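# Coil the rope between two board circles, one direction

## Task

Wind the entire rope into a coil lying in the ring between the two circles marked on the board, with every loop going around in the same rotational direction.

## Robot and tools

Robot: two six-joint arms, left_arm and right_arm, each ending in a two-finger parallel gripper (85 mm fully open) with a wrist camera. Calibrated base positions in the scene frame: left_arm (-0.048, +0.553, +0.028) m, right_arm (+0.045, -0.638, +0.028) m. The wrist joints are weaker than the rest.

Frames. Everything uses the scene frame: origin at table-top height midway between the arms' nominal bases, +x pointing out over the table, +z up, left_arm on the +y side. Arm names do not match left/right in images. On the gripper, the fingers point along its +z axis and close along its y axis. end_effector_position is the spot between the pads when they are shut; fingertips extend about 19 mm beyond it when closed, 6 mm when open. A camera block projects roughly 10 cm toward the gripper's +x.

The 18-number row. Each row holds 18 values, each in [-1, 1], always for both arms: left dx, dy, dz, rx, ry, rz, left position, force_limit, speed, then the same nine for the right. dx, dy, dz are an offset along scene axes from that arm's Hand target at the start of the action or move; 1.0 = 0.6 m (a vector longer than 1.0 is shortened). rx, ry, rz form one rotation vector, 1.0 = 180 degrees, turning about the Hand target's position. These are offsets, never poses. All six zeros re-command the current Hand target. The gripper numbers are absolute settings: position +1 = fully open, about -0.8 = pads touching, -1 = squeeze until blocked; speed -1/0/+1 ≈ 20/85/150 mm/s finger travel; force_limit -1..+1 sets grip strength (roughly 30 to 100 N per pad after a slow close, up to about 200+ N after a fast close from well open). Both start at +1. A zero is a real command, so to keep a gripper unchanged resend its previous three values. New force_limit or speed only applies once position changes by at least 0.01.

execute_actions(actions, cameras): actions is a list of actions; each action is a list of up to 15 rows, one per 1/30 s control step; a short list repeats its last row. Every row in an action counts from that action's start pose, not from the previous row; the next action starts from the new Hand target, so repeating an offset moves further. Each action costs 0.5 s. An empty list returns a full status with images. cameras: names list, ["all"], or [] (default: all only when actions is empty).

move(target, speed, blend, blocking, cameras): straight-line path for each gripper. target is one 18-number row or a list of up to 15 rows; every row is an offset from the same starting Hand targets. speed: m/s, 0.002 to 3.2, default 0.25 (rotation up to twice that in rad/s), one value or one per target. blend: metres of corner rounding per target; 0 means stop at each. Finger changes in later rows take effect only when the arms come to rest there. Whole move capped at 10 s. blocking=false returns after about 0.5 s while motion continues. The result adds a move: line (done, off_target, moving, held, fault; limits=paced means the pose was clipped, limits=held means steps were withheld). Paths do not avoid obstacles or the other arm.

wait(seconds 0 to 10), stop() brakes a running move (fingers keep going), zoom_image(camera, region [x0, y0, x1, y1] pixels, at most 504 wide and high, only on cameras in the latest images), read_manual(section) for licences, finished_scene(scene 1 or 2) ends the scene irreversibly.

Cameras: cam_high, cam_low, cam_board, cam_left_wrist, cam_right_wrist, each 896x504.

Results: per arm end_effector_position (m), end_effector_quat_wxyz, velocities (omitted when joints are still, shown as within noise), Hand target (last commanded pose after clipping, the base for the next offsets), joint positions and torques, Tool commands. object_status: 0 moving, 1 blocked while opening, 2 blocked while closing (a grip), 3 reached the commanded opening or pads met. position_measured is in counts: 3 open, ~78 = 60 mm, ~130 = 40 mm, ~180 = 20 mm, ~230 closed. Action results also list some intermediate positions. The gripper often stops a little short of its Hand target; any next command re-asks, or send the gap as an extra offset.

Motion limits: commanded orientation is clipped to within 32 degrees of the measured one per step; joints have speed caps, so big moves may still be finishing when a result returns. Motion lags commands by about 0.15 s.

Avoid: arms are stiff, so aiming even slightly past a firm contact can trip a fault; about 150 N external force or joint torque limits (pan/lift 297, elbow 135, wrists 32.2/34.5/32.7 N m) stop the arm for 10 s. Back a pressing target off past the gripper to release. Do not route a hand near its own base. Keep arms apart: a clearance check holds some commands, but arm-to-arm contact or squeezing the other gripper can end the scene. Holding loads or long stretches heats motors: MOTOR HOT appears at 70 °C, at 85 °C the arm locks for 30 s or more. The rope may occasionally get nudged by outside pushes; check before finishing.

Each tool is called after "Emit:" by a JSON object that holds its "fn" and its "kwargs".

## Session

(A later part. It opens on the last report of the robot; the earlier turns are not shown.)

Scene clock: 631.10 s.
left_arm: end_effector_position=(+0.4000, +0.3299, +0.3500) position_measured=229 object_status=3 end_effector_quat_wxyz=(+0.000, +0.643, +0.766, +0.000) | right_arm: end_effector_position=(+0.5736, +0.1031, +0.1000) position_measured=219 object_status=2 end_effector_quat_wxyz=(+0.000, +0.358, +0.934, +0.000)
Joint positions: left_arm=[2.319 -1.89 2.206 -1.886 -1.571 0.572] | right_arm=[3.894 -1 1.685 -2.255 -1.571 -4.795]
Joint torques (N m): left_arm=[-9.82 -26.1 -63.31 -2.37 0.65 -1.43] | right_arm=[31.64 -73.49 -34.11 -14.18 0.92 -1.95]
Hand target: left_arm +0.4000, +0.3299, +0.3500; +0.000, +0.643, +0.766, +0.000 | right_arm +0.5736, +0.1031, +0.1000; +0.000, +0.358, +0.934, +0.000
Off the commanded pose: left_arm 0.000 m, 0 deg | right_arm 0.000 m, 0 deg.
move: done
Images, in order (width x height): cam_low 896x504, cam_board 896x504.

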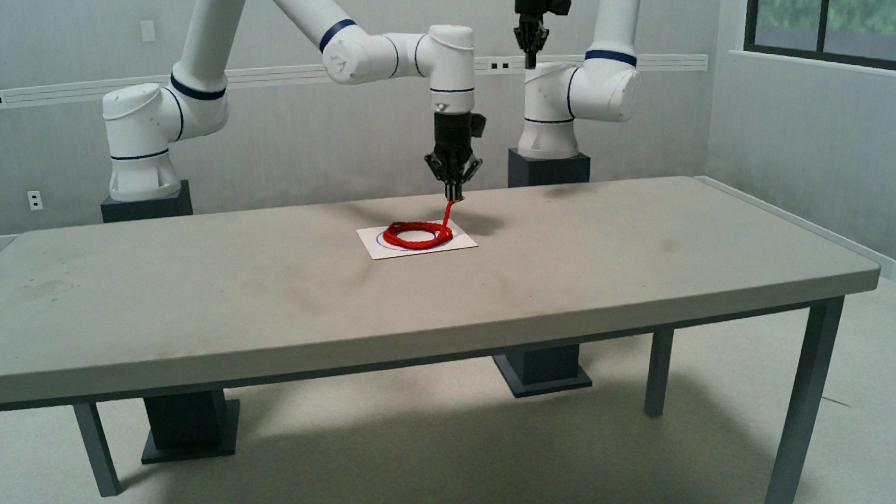

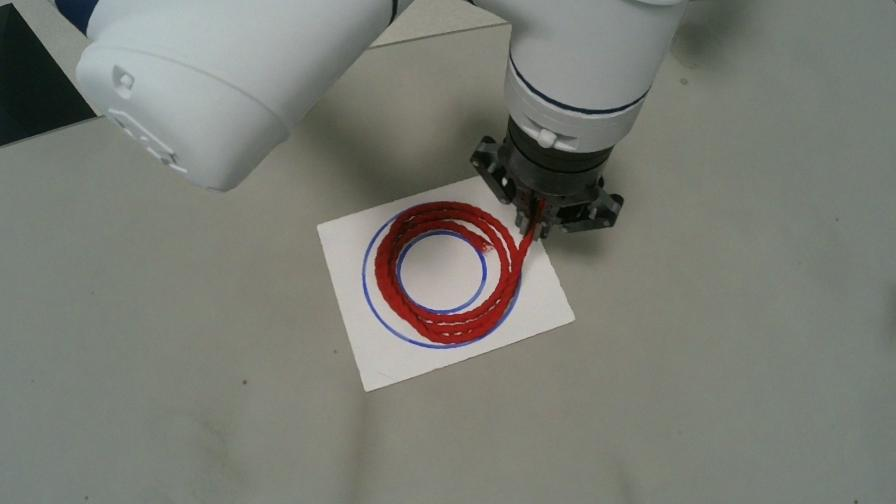

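Emit:
{"fn": "move", "kwargs": {"target": [0,0,0,0,0,0,-0.8,-1,0,-0.038,-0.0022,-0.0333,0,0,0.15,-1,-0.5,-0.8], "speed": 0.05, "cameras": ["cam_low", "cam_board"]}}

Emit:
{"fn": "zoom_image", "kwargs": {"camera": "cam_low", "region": [370, 160, 470, 260]}}

Emit:
{"fn": "zoom_image", "kwargs": {"camera": "cam_board", "region": [320, 190, 540, 400]}}

Scene clock: 639.83 s.
left_arm: end_effector_position=(+0.4000, +0.3299, +0.3500) position_measured=229 object_status=3 end_effector_quat_wxyz=(+0.000, +0.643, +0.766, +0.000) | right_arm: end_effector_position=(+0.5508, +0.1018, +0.0800) position_measured=219 object_status=2 end_effector_quat_wxyz=(+0.000, +0.130, +0.991, +0.000)
Joint positions: left_arm=[2.319 -1.89 2.206 -1.886 -1.571 0.572] | right_arm=[3.911 -0.997 1.725 -2.299 -1.571 -5.25]
Joint torques (N m): left_arm=[-8.83 -26.35 -62.96 -2.15 1.06 -1.42] | right_arm=[29.94 -72.2 -32.67 -13.94 1 -2.27]
Hand target: left_arm +0.4000, +0.3299, +0.3500; +0.000, +0.643, +0.766, +0.000 | right_arm +0.5508, +0.1018, +0.0800; +0.000, +0.130, +0.991, +0.000
Off the commanded pose: left_arm 0.000 m, 0 deg | right_arm 0.000 m, 0 deg.
move: done
Images, in order (width x height): cam_low 896x504, cam_board 896x504.

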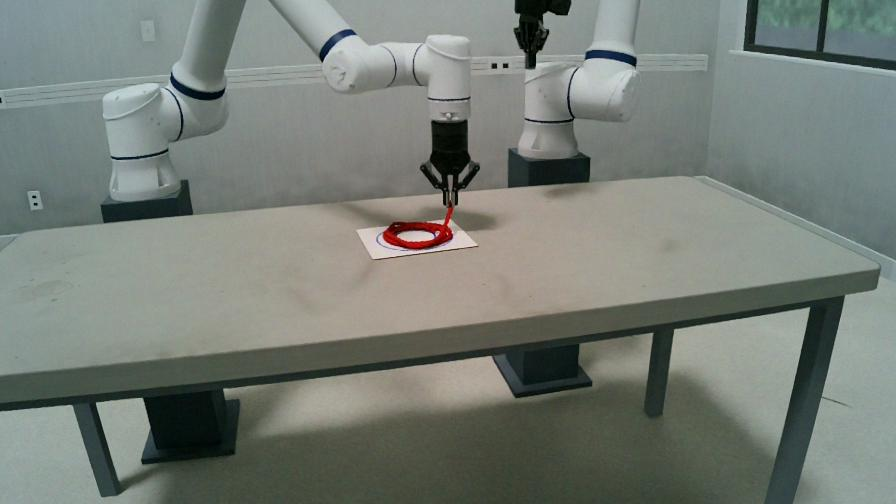

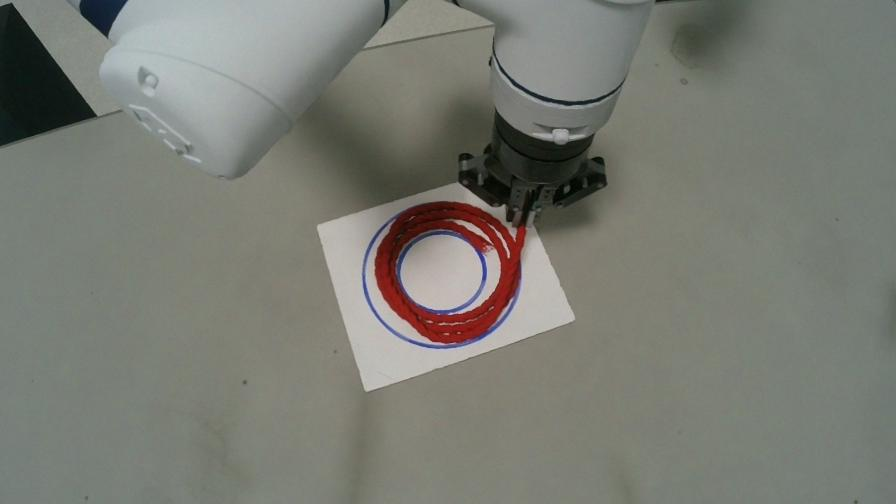

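Scaled by 5.040 from the camera's 896x504 image, which has a finer 1280x720 frame.

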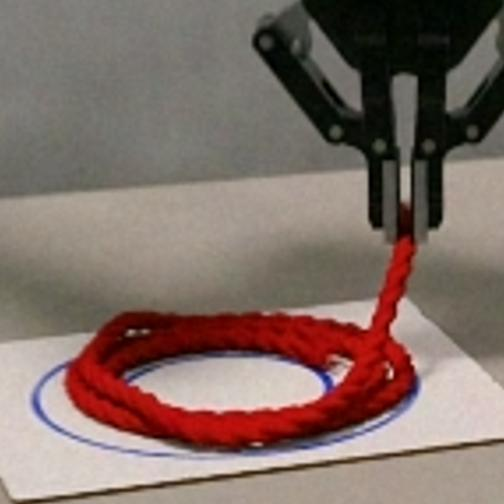

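Scaled by 2.291 from the camera's 896x504 image, which has a finer 1280x720 frame.

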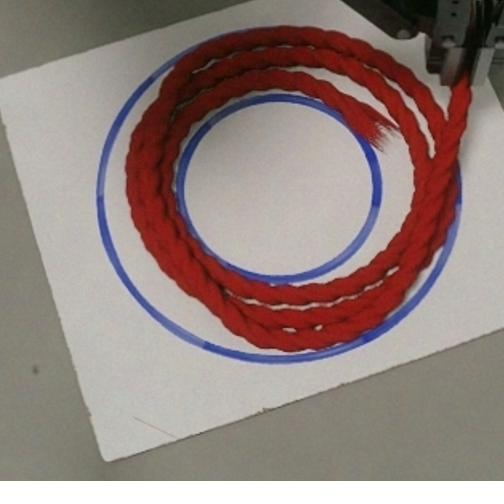

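Emit:
{"fn": "move", "kwargs": {"target": [0,0,0,0,0,0,-0.8,-1,0,-0.0593,-0.0372,-0.0333,0,0,0.15,-1,-0.5,-0.8], "speed": 0.05, "cameras": ["cam_low", "cam_board", "cam_left_wrist"]}}

Emit:
{"fn": "zoom_image", "kwargs": {"camera": "cam_low", "region": [370, 160, 470, 260]}}

Emit:
{"fn": "zoom_image", "kwargs": {"camera": "cam_board", "region": [320, 190, 540, 400]}}

Scene clock: 648.00 s.
left_arm: end_effector_position=(+0.4000, +0.3299, +0.3500) position_measured=229 object_status=3 end_effector_quat_wxyz=(+0.000, +0.643, +0.766, +0.000) | right_arm: end_effector_position=(+0.5152, +0.0794, +0.0600) position_measured=219 object_status=2 end_effector_quat_wxyz=(+0.000, -0.105, +0.995, +0.000)
Joint positions: left_arm=[2.319 -1.89 2.206 -1.886 -1.571 0.572] | right_arm=[3.922 -1.021 1.817 -2.366 -1.571 -5.711]
Joint torques (N m): left_arm=[-12.44 -28.97 -62.82 -2.25 0.97 -1.78] | right_arm=[32.34 -103.88 -29.9 -14 0.69 -2.3]
Hand target: left_arm +0.4000, +0.3299, +0.3500; +0.000, +0.643, +0.766, +0.000 | right_arm +0.5152, +0.0794, +0.0600; +0.000, -0.105, +0.994, +0.000
Off the commanded pose: left_arm 0.000 m, 0 deg | right_arm 0.000 m, 0 deg.
move: done
Images, in order (width x height): cam_low 896x504, cam_board 896x504, cam_left_wrist 896x504.

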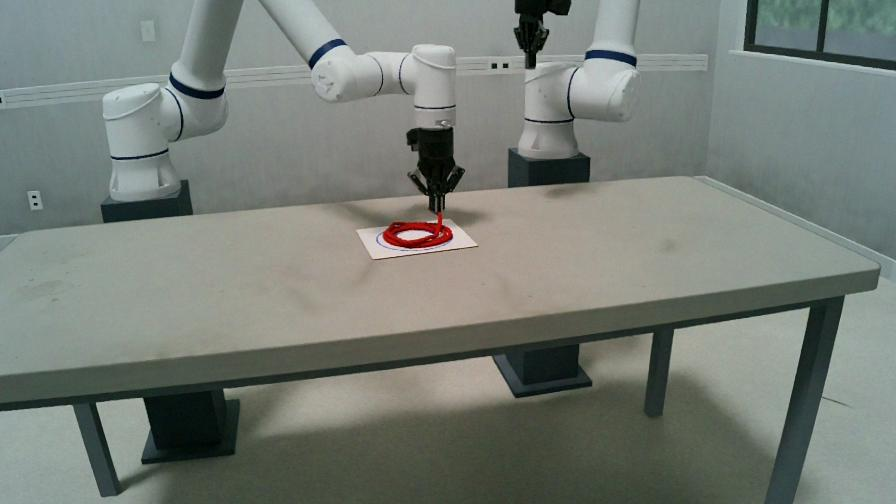

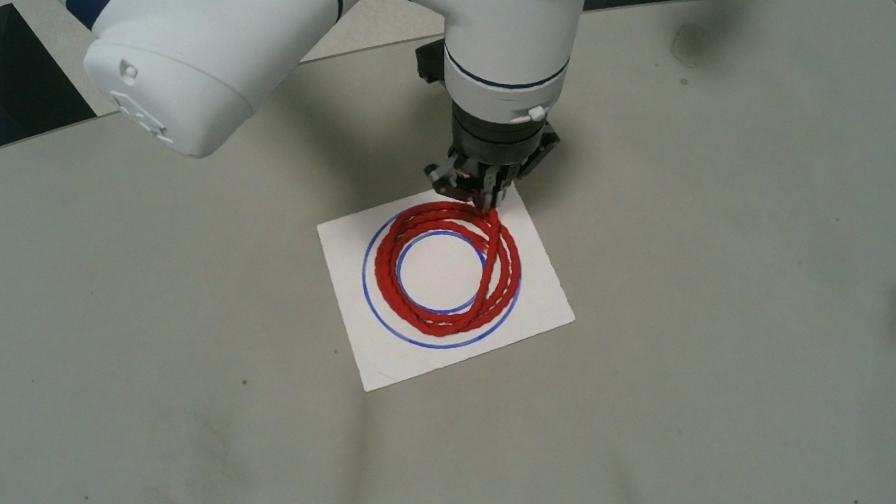

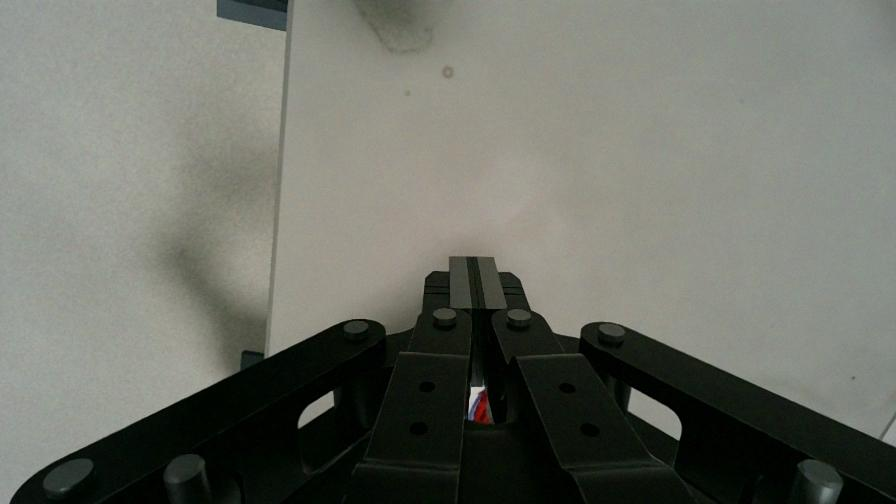

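Scaled by 5.040 from the camera's 896x504 image, which has a finer 1280x720 frame.

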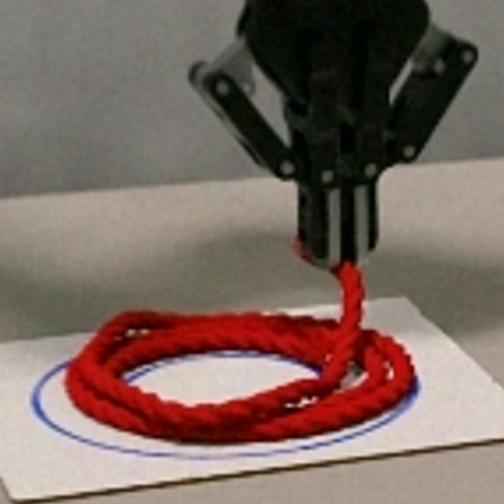

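Scaled by 2.291 from the camera's 896x504 image, which has a finer 1280x720 frame.

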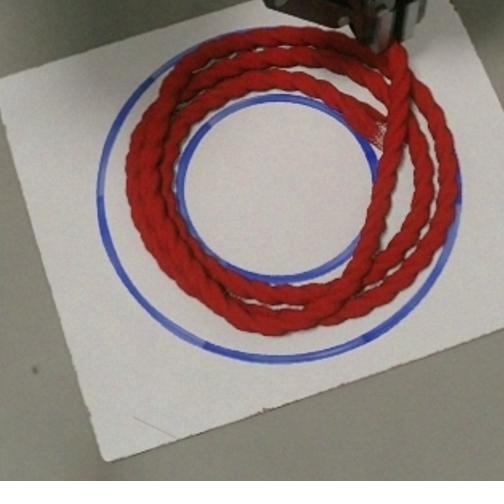

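Emit:
{"fn": "move", "kwargs": {"target": [[0,0,0,0,0,0,-0.8,-1,0,0.0747,0.051,0.0833,0,0,-0.1778,-1,-0.5,-0.8],[0,0,0,0,0,0,-0.8,-1,0,0.1575,0.0288,0.1083,0,0,-0.4111,-1,-0.5,-0.8],[0,0,0,0,0,0,-0.8,-1,0,0.0973,0.0395,0.0667,0,0,-0.3,-1,-0.5,-0.8]], "speed": 0.11, "blend": [0.02, 0.0, 0.0], "cameras": ["cam_low", "cam_board"]}}

Emit:
{"fn": "zoom_image", "kwargs": {"camera": "cam_board", "region": [320, 190, 540, 400]}}

Scene clock: 660.07 s.
left_arm: end_effector_position=(+0.4000, +0.3299, +0.3500) position_measured=229 object_status=3 end_effector_quat_wxyz=(+0.000, +0.643, +0.766, +0.000) | right_arm: end_effector_position=(+0.5736, +0.1031, +0.1001) position_measured=219 object_status=2 end_effector_quat_wxyz=(+0.000, +0.358, +0.934, +0.000)
Joint positions: left_arm=[2.319 -1.89 2.206 -1.886 -1.571 0.572] | right_arm=[3.894 -1 1.684 -2.255 -1.571 -4.795]
Joint torques (N m): left_arm=[-9.53 -27.97 -63.01 -2.45 0.77 -2.06] | right_arm=[31.64 -73.48 -34.34 -14.28 2.43 -2.01]
Hand target: left_arm +0.4000, +0.3299, +0.3500; +0.000, +0.643, +0.766, +0.000 | right_arm +0.5736, +0.1031, +0.1001; +0.000, +0.358, +0.934, +0.000
Off the commanded pose: left_arm 0.000 m, 0 deg | right_arm 0.000 m, 0 deg.
move: done
Images, in order (width x height): cam_low 896x504, cam_board 896x504.

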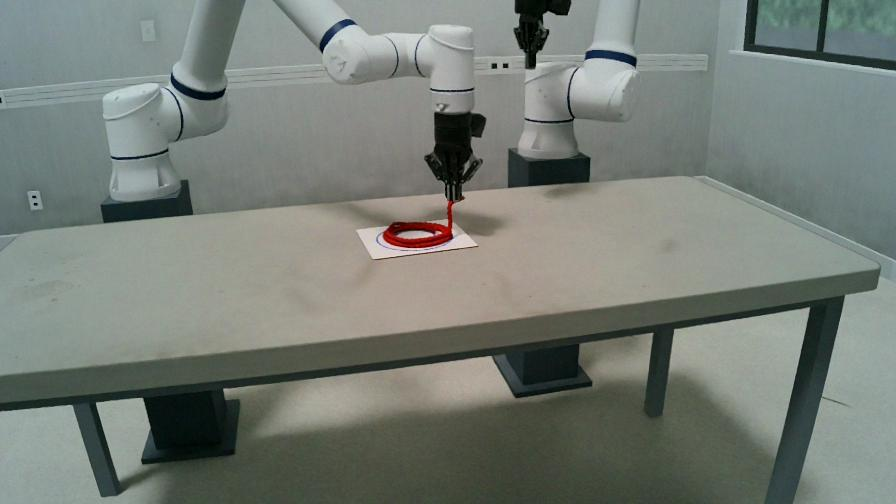

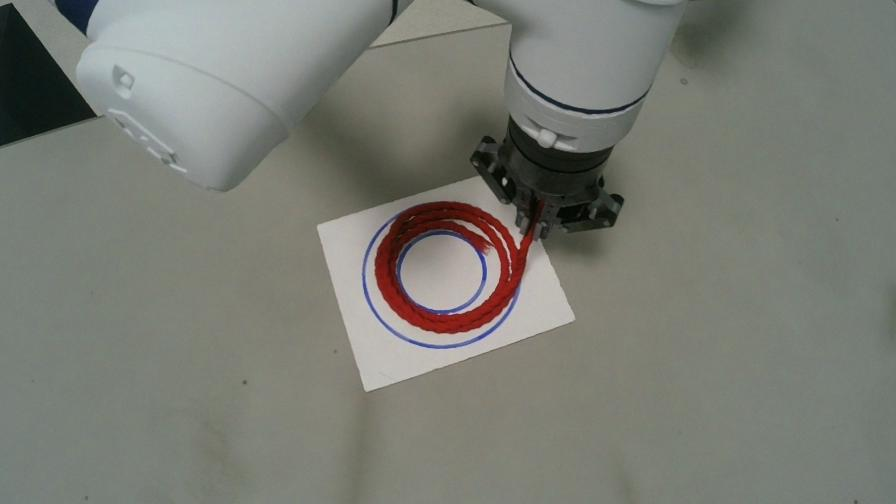

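Scaled by 2.291 from the camera's 896x504 image, which has a finer 1280x720 frame.

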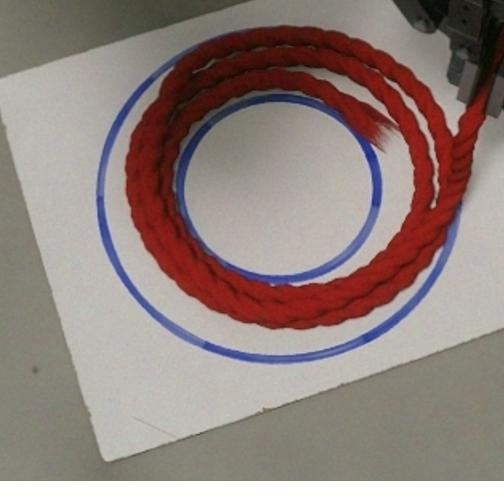

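Emit:
{"fn": "move", "kwargs": {"target": [0,0,0,0,0,0,-0.8,-1,0,-0.038,-0.0022,-0.0433,0,0,0.15,-1,-0.5,-0.8], "speed": 0.06, "cameras": ["cam_low", "cam_board"]}}

Emit:
{"fn": "zoom_image", "kwargs": {"camera": "cam_board", "region": [400, 170, 540, 340]}}

Emit:
{"fn": "zoom_image", "kwargs": {"camera": "cam_low", "region": [370, 170, 470, 260]}}

Scene clock: 668.03 s.
left_arm: end_effector_position=(+0.4000, +0.3299, +0.3500) position_measured=229 object_status=3 end_effector_quat_wxyz=(+0.000, +0.643, +0.766, +0.000) | right_arm: end_effector_position=(+0.5508, +0.1018, +0.0741) position_measured=219 object_status=2 end_effector_quat_wxyz=(+0.000, +0.130, +0.991, +0.000)
Joint positions: left_arm=[2.319 -1.89 2.206 -1.886 -1.571 0.572] | right_arm=[3.911 -0.99 1.727 -2.307 -1.571 -5.25]
Joint torques (N m): left_arm=[-10.51 -24.75 -62.93 -3.19 1.23 -2.53] | right_arm=[31.07 -71.82 -32.35 -14.06 1.36 -2.03]
Hand target: left_arm +0.4000, +0.3299, +0.3500; +0.000, +0.643, +0.766, +0.000 | right_arm +0.5508, +0.1018, +0.0741; +0.000, +0.130, +0.991, +0.000
Off the commanded pose: left_arm 0.000 m, 0 deg | right_arm 0.000 m, 0 deg.
move: done
Images, in order (width x height): cam_low 896x504, cam_board 896x504.

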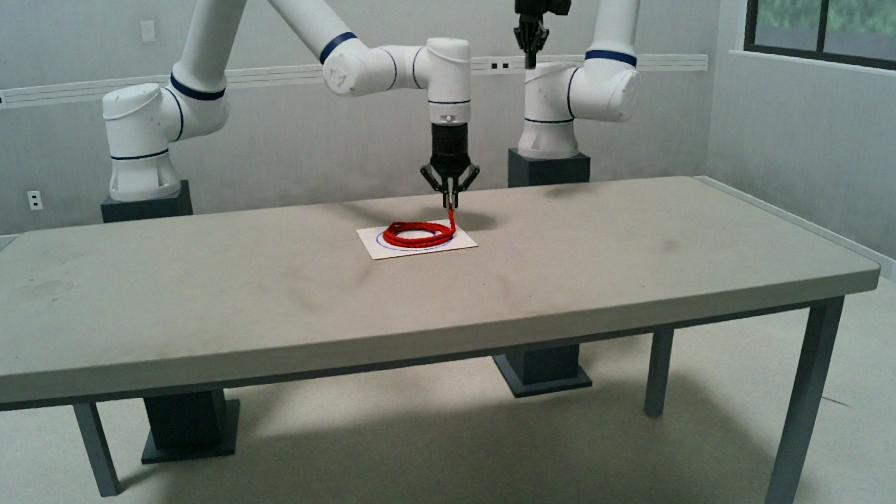

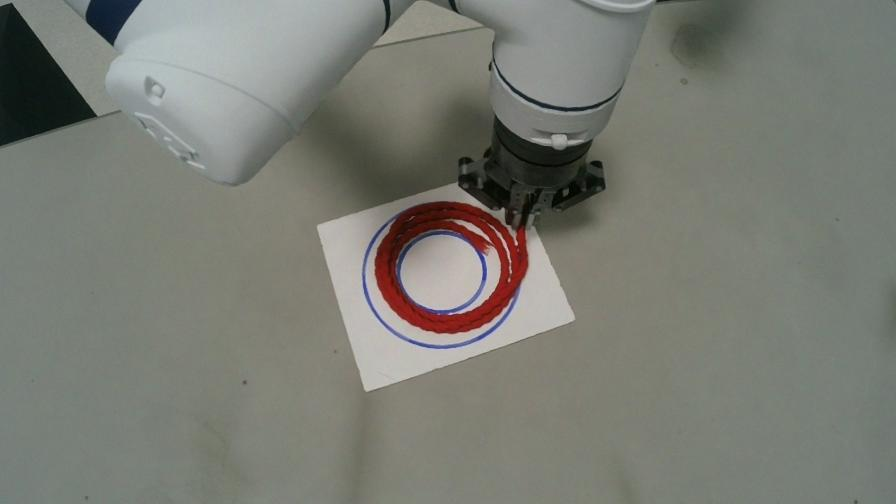

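Scaled by 2.965 from the camera's 896x504 image, which has a finer 1280x720 frame.

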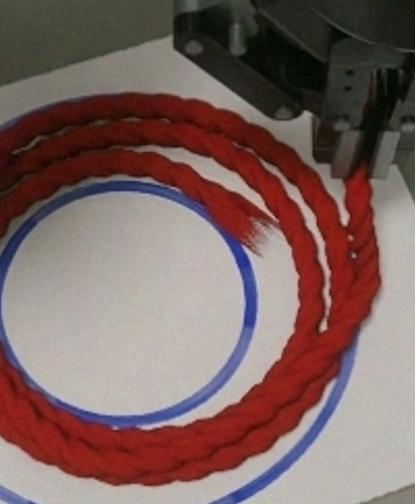

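Scaled by 5.040 from the camera's 896x504 image, which has a finer 1280x720 frame.

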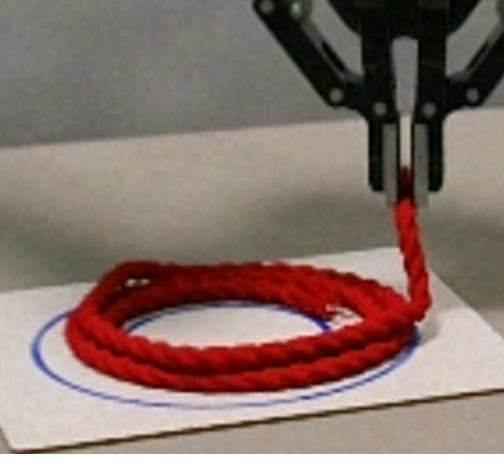

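Emit:
{"fn": "move", "kwargs": {"target": [0,0,0,0,0,0,-0.8,-1,0,0,0,0,0,0,0,-1,-0.5,-0.8], "speed": 0.05}}

Emit:
{"fn": "move", "kwargs": {"target": [0,0,0,0,0,0,-0.8,-1,0,-0.0267,-0.0218,-0.0167,0,0,0.1389,-1,-0.5,-0.8], "speed": 0.05, "cameras": ["cam_low", "cam_board"]}}

Emit:
{"fn": "zoom_image", "kwargs": {"camera": "cam_board", "region": [400, 170, 540, 340]}}

Emit:
{"fn": "zoom_image", "kwargs": {"camera": "cam_low", "region": [370, 170, 470, 260]}}

Scene clock: 671.40 s.
left_arm: end_effector_position=(+0.4000, +0.3299, +0.3500) position_measured=229 object_status=3 end_effector_quat_wxyz=(+0.000, +0.643, +0.766, +0.000) | right_arm: end_effector_position=(+0.5508, +0.1018, +0.0741) position_measured=219 object_status=2 end_effector_quat_wxyz=(+0.000, +0.130, +0.991, +0.000)
Joint positions: left_arm=[2.319 -1.89 2.206 -1.886 -1.571 0.572] | right_arm=[3.911 -0.99 1.727 -2.307 -1.571 -5.25]
Joint torques (N m): left_arm=[-9.68 -24.83 -62.38 -3.14 1.34 -2.66] | right_arm=[30.72 -72.69 -32.31 -14.16 2.41 -2.02]
Hand target: left_arm +0.4000, +0.3299, +0.3500; +0.000, +0.643, +0.766, +0.000 | right_arm +0.5508, +0.1018, +0.0741; +0.000, +0.130, +0.991, +0.000
Off the commanded pose: left_arm 0.000 m, 0 deg | right_arm 0.000 m, 0 deg.
move: done

Scene clock: 676.17 s.
left_arm: end_effector_position=(+0.4000, +0.3299, +0.3500) position_measured=229 object_status=3 end_effector_quat_wxyz=(+0.000, +0.643, +0.766, +0.000) | right_arm: end_effector_position=(+0.5348, +0.0887, +0.0641) position_measured=219 object_status=2 end_effector_quat_wxyz=(+0.000, -0.087, +0.996, +0.000)
Joint positions: left_arm=[2.319 -1.89 2.206 -1.886 -1.571 0.572] | right_arm=[3.913 -1.003 1.775 -2.342 -1.571 -5.684]
Joint torques (N m): left_arm=[-8.83 -24.79 -63.39 -3.01 0.87 -2.43] | right_arm=[29.82 -108.36 -31.18 -13.8 0.66 -1.68]
Hand target: left_arm +0.4000, +0.3299, +0.3500; +0.000, +0.643, +0.766, +0.000 | right_arm +0.5348, +0.0887, +0.0641; +0.000, -0.087, +0.996, +0.000
Off the commanded pose: left_arm 0.000 m, 0 deg | right_arm 0.000 m, 0 deg.
move: done
Images, in order (width x height): cam_low 896x504, cam_board 896x504.

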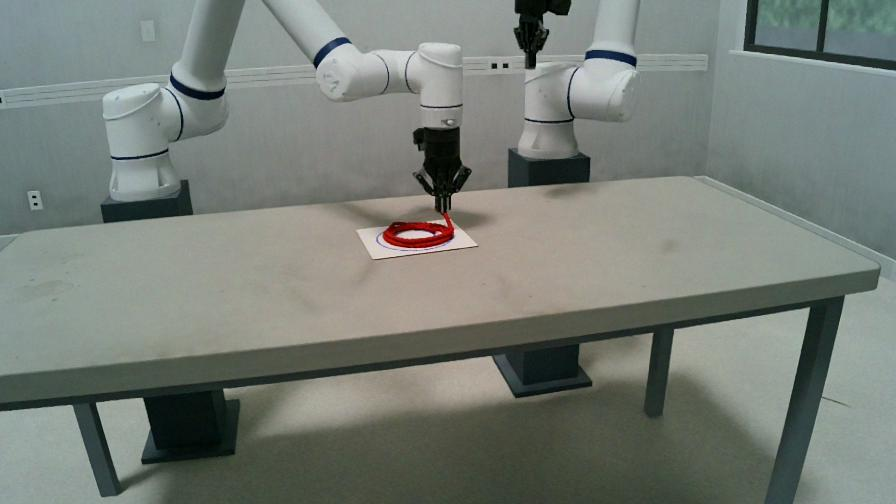

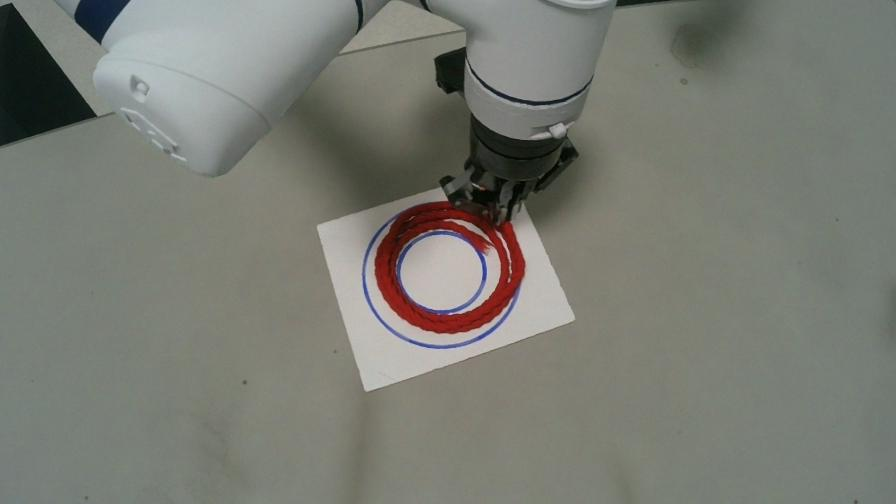

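Scaled by 2.965 from the camera's 896x504 image, which has a finer 1280x720 frame.

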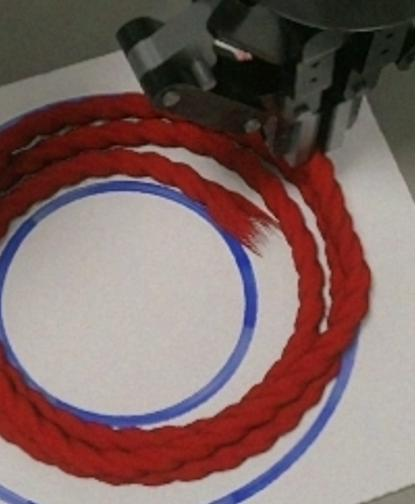

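Scaled by 5.040 from the camera's 896x504 image, which has a finer 1280x720 frame.

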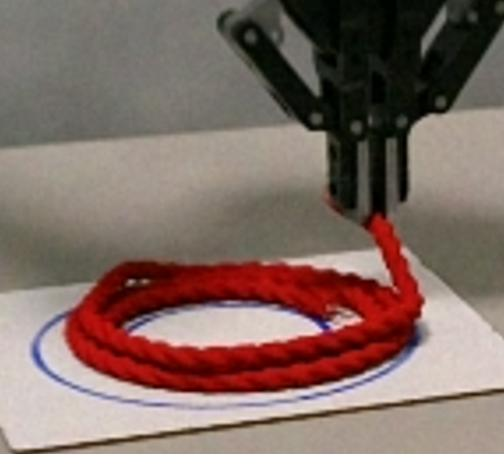

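Emit:
{"fn": "move", "kwargs": {"target": [0,0,0,0,0,0,-0.8,-1,0,-0.0103,-0.0053,-0.0235,0,0,0.1222,-1,-0.5,-0.8], "speed": 0.05, "cameras": ["cam_low", "cam_board", "cam_right_wrist"]}}

Emit:
{"fn": "zoom_image", "kwargs": {"camera": "cam_board", "region": [400, 170, 540, 340]}}

Emit:
{"fn": "zoom_image", "kwargs": {"camera": "cam_low", "region": [370, 170, 470, 260]}}

Scene clock: 682.07 s.
left_arm: end_effector_position=(+0.4000, +0.3299, +0.3500) position_measured=229 object_status=3 end_effector_quat_wxyz=(+0.000, +0.643, +0.766, +0.000) | right_arm: end_effector_position=(+0.5286, +0.0856, +0.0500) position_measured=219 object_status=2 end_effector_quat_wxyz=(+0.000, -0.276, +0.961, +0.000)
Joint positions: left_arm=[2.319 -1.89 2.206 -1.886 -1.571 0.572] | right_arm=[3.916 -0.994 1.793 -2.37 -1.571 -6.066]
Joint torques (N m): left_arm=[-11.25 -23.65 -63.32 -2.9 0.85 -2.38] | right_arm=[30.65 -69.18 -30.23 -13.95 1.03 -2.12]
Hand target: left_arm +0.4000, +0.3299, +0.3500; +0.000, +0.643, +0.766, +0.000 | right_arm +0.5286, +0.0856, +0.0500; +0.000, -0.276, +0.961, +0.000
Off the commanded pose: left_arm 0.000 m, 0 deg | right_arm 0.000 m, 0 deg.
move: done
Images, in order (width x height): cam_low 896x504, cam_board 896x504, cam_right_wrist 896x504.

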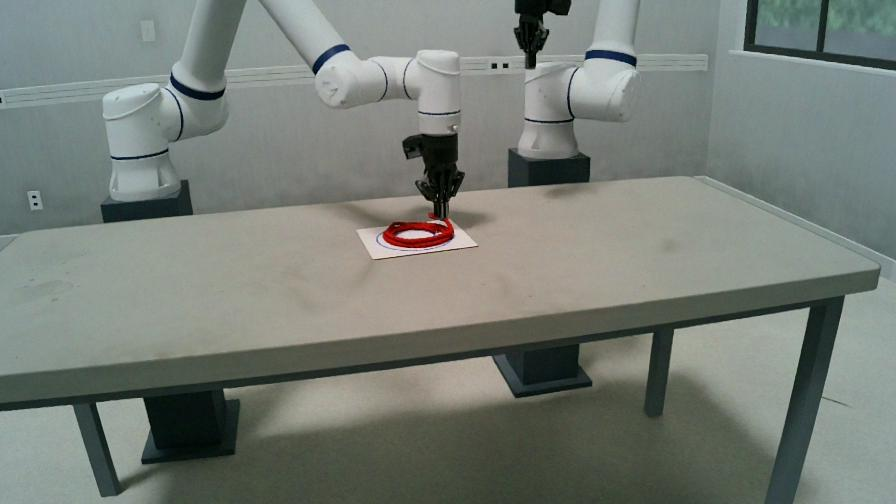

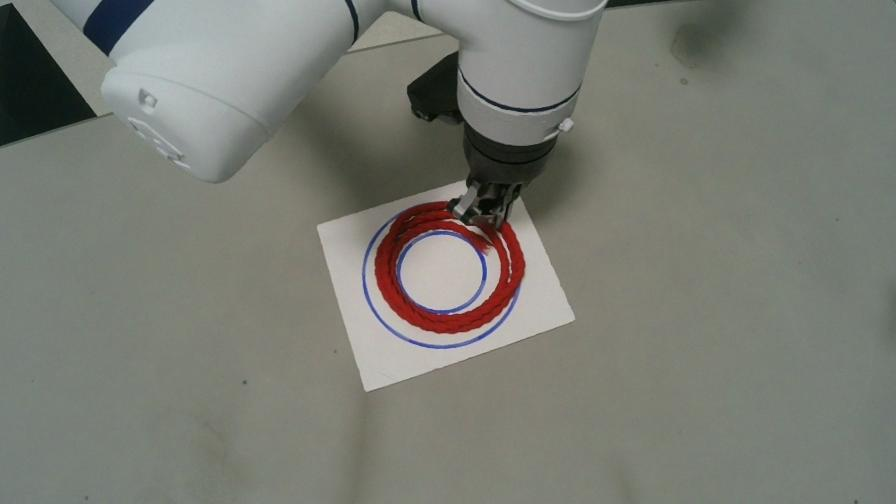

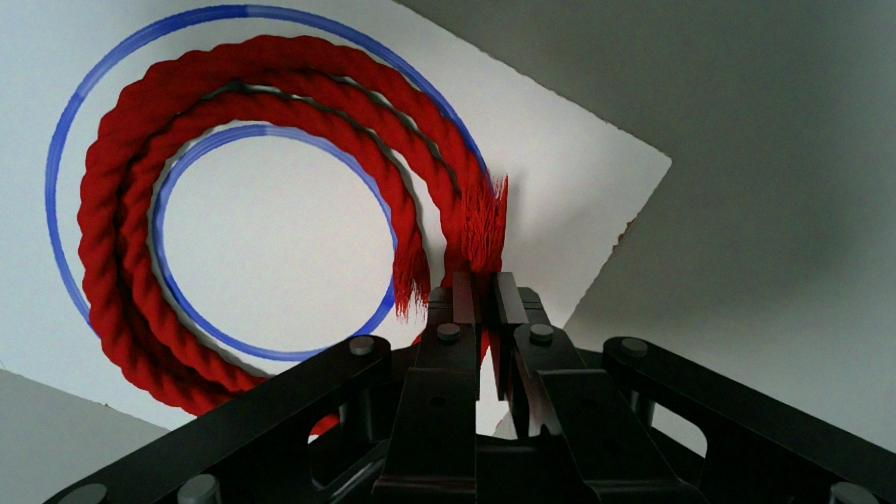

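Scaled by 2.965 from the camera's 896x504 image, which has a finer 1280x720 frame.

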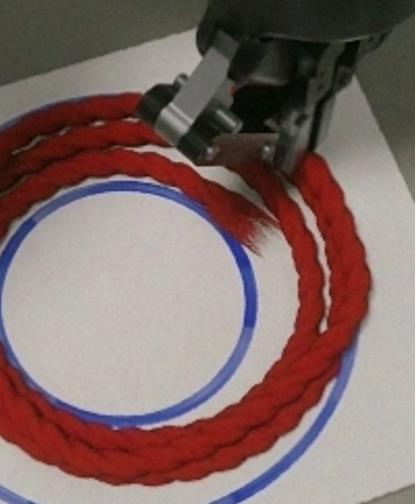

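Scaled by 5.040 from the camera's 896x504 image, which has a finer 1280x720 frame.

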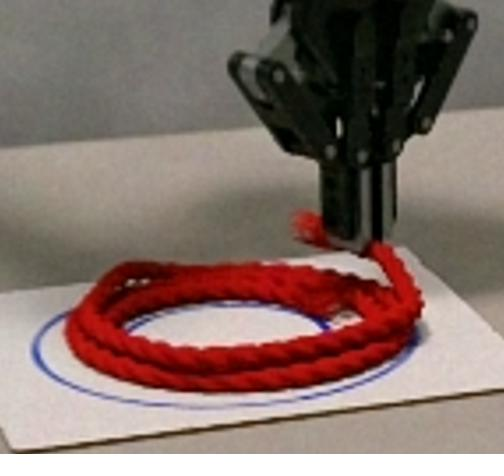

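Emit:
{"fn": "move", "kwargs": {"target": [0,0,0,0,0,0,-0.8,-1,0,-0.006,-0.0057,-0.0133,0,0,0,-1,-0.5,-0.8], "speed": 0.03, "cameras": ["cam_low", "cam_board"]}}

Emit:
{"fn": "zoom_image", "kwargs": {"camera": "cam_board", "region": [330, 170, 550, 360]}}

Emit:
{"fn": "zoom_image", "kwargs": {"camera": "cam_low", "region": [370, 170, 470, 260]}}

Scene clock: 684.67 s.
left_arm: end_effector_position=(+0.4000, +0.3299, +0.3500) position_measured=229 object_status=3 end_effector_quat_wxyz=(+0.000, +0.643, +0.766, +0.000) | right_arm: end_effector_position=(+0.5250, +0.0822, +0.0421) position_measured=219 object_status=2 end_effector_quat_wxyz=(+0.000, -0.276, +0.961, +0.000)
Joint positions: left_arm=[2.319 -1.89 2.206 -1.886 -1.571 0.572] | right_arm=[3.916 -0.99 1.806 -2.386 -1.571 -6.066]
Joint torques (N m): left_arm=[-7.79 -23.31 -62.86 -3.29 0.93 -3.11] | right_arm=[31.44 -69.62 -29.77 -13.64 2.04 0.38]
Hand target: left_arm +0.4000, +0.3299, +0.3500; +0.000, +0.643, +0.766, +0.000 | right_arm +0.5250, +0.0821, +0.0420; +0.000, -0.276, +0.961, +0.000
Off the commanded pose: left_arm 0.000 m, 0 deg | right_arm 0.000 m, 0 deg.
move: done
Images, in order (width x height): cam_low 896x504, cam_board 896x504.

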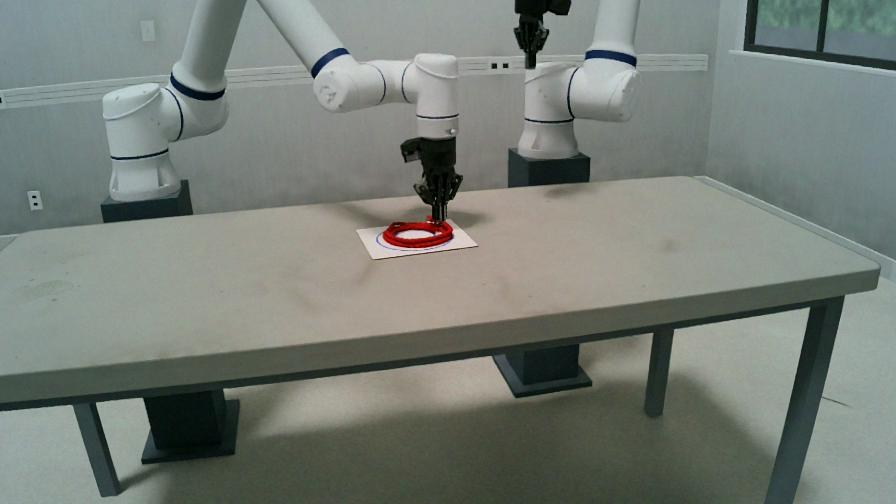

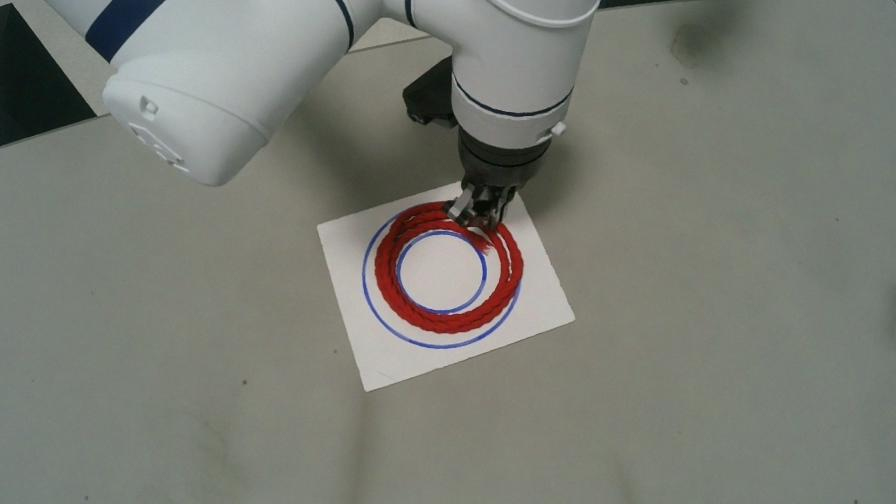

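Scaled by 2.291 from the camera's 896x504 image, which has a finer 1280x720 frame.

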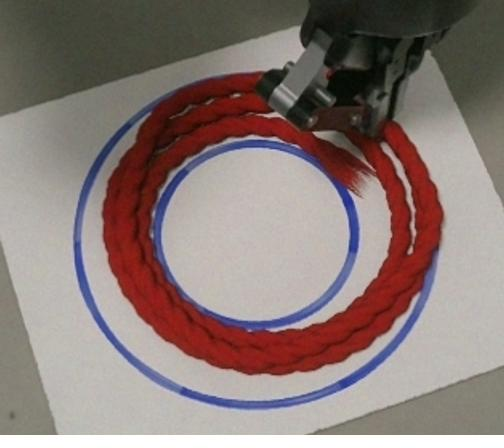

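Scaled by 5.040 from the camera's 896x504 image, which has a finer 1280x720 frame.

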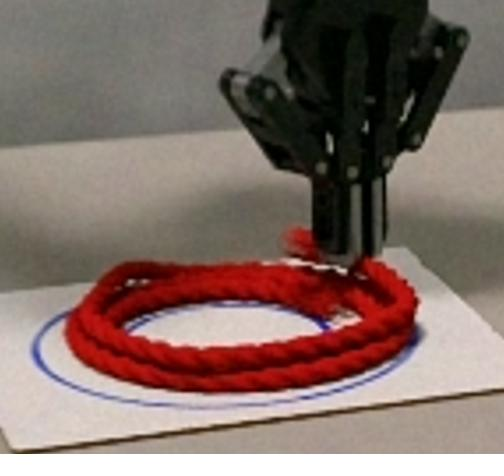

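Emit:
{"fn": "move", "kwargs": {"target": [[0,0,0,0,0,0,-0.8,-1,0,-0.0022,-0.0022,-0.0075,0,0,0,-1,-0.5,-0.8],[0,0,0,0,0,0,-0.8,-1,0,-0.0022,-0.0022,-0.0075,0,0,0,-0.5,-0.5,-1]], "speed": 0.03, "cameras": ["cam_low", "cam_board"]}}

Emit:
{"fn": "zoom_image", "kwargs": {"camera": "cam_board", "region": [330, 170, 550, 360]}}

Emit:
{"fn": "zoom_image", "kwargs": {"camera": "cam_low", "region": [370, 170, 470, 260]}}

Scene clock: 688.77 s.
left_arm: end_effector_position=(+0.4000, +0.3299, +0.3500) position_measured=229 object_status=3 end_effector_quat_wxyz=(+0.000, +0.643, +0.766, +0.000) | right_arm: end_effector_position=(+0.5236, +0.0808, +0.0375) position_measured=192 object_status=0 end_effector_quat_wxyz=(+0.000, -0.276, +0.961, +0.000)
Joint positions: left_arm=[2.319 -1.89 2.206 -1.886 -1.571 0.572] | right_arm=[3.916 -0.987 1.811 -2.395 -1.571 -6.066]
Joint torques (N m): left_arm=[-8.02 -25.99 -63.21 -3.03 1.35 -2.62] | right_arm=[19.46 -70.16 -29.59 -13.9 2.06 -1.58]
Hand target: left_arm +0.4000, +0.3299, +0.3500; +0.000, +0.643, +0.766, +0.000 | right_arm +0.5237, +0.0808, +0.0375; +0.000, -0.276, +0.961, +0.000
Off the commanded pose: left_arm 0.000 m, 0 deg | right_arm 0.000 m, 0 deg.
move: done
Images, in order (width x height): cam_low 896x504, cam_board 896x504.

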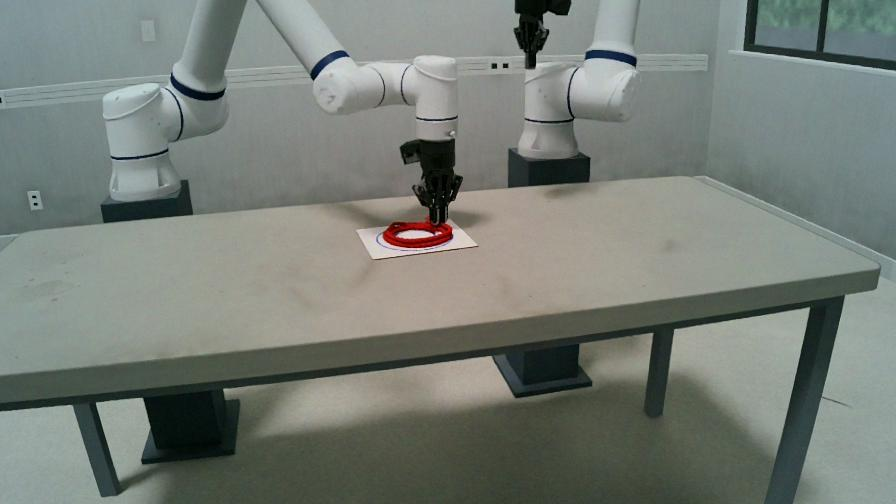

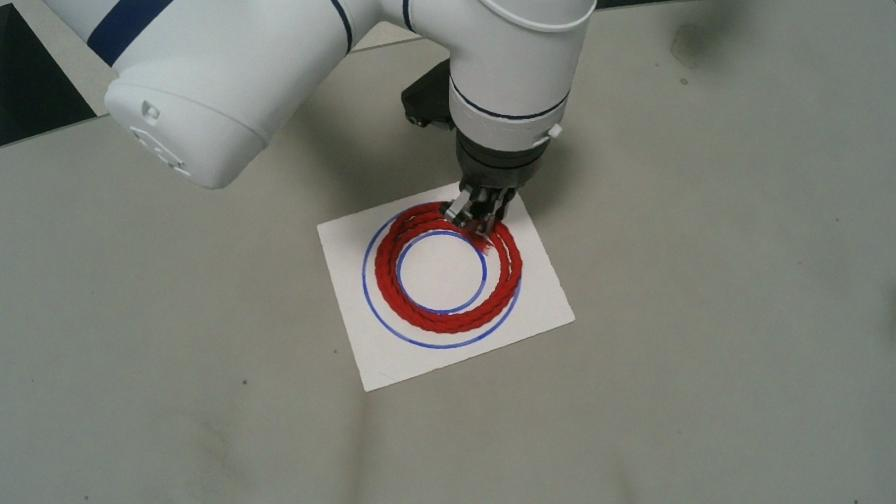

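Scaled by 2.291 from the camera's 896x504 image, which has a finer 1280x720 frame.

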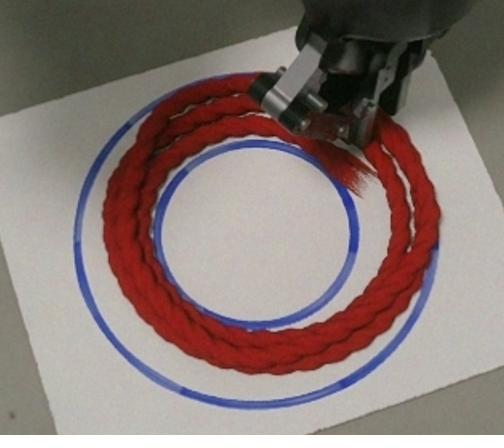

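Scaled by 5.040 from the camera's 896x504 image, which has a finer 1280x720 frame.

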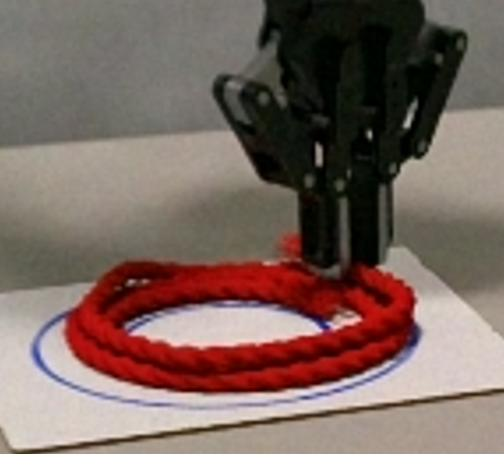

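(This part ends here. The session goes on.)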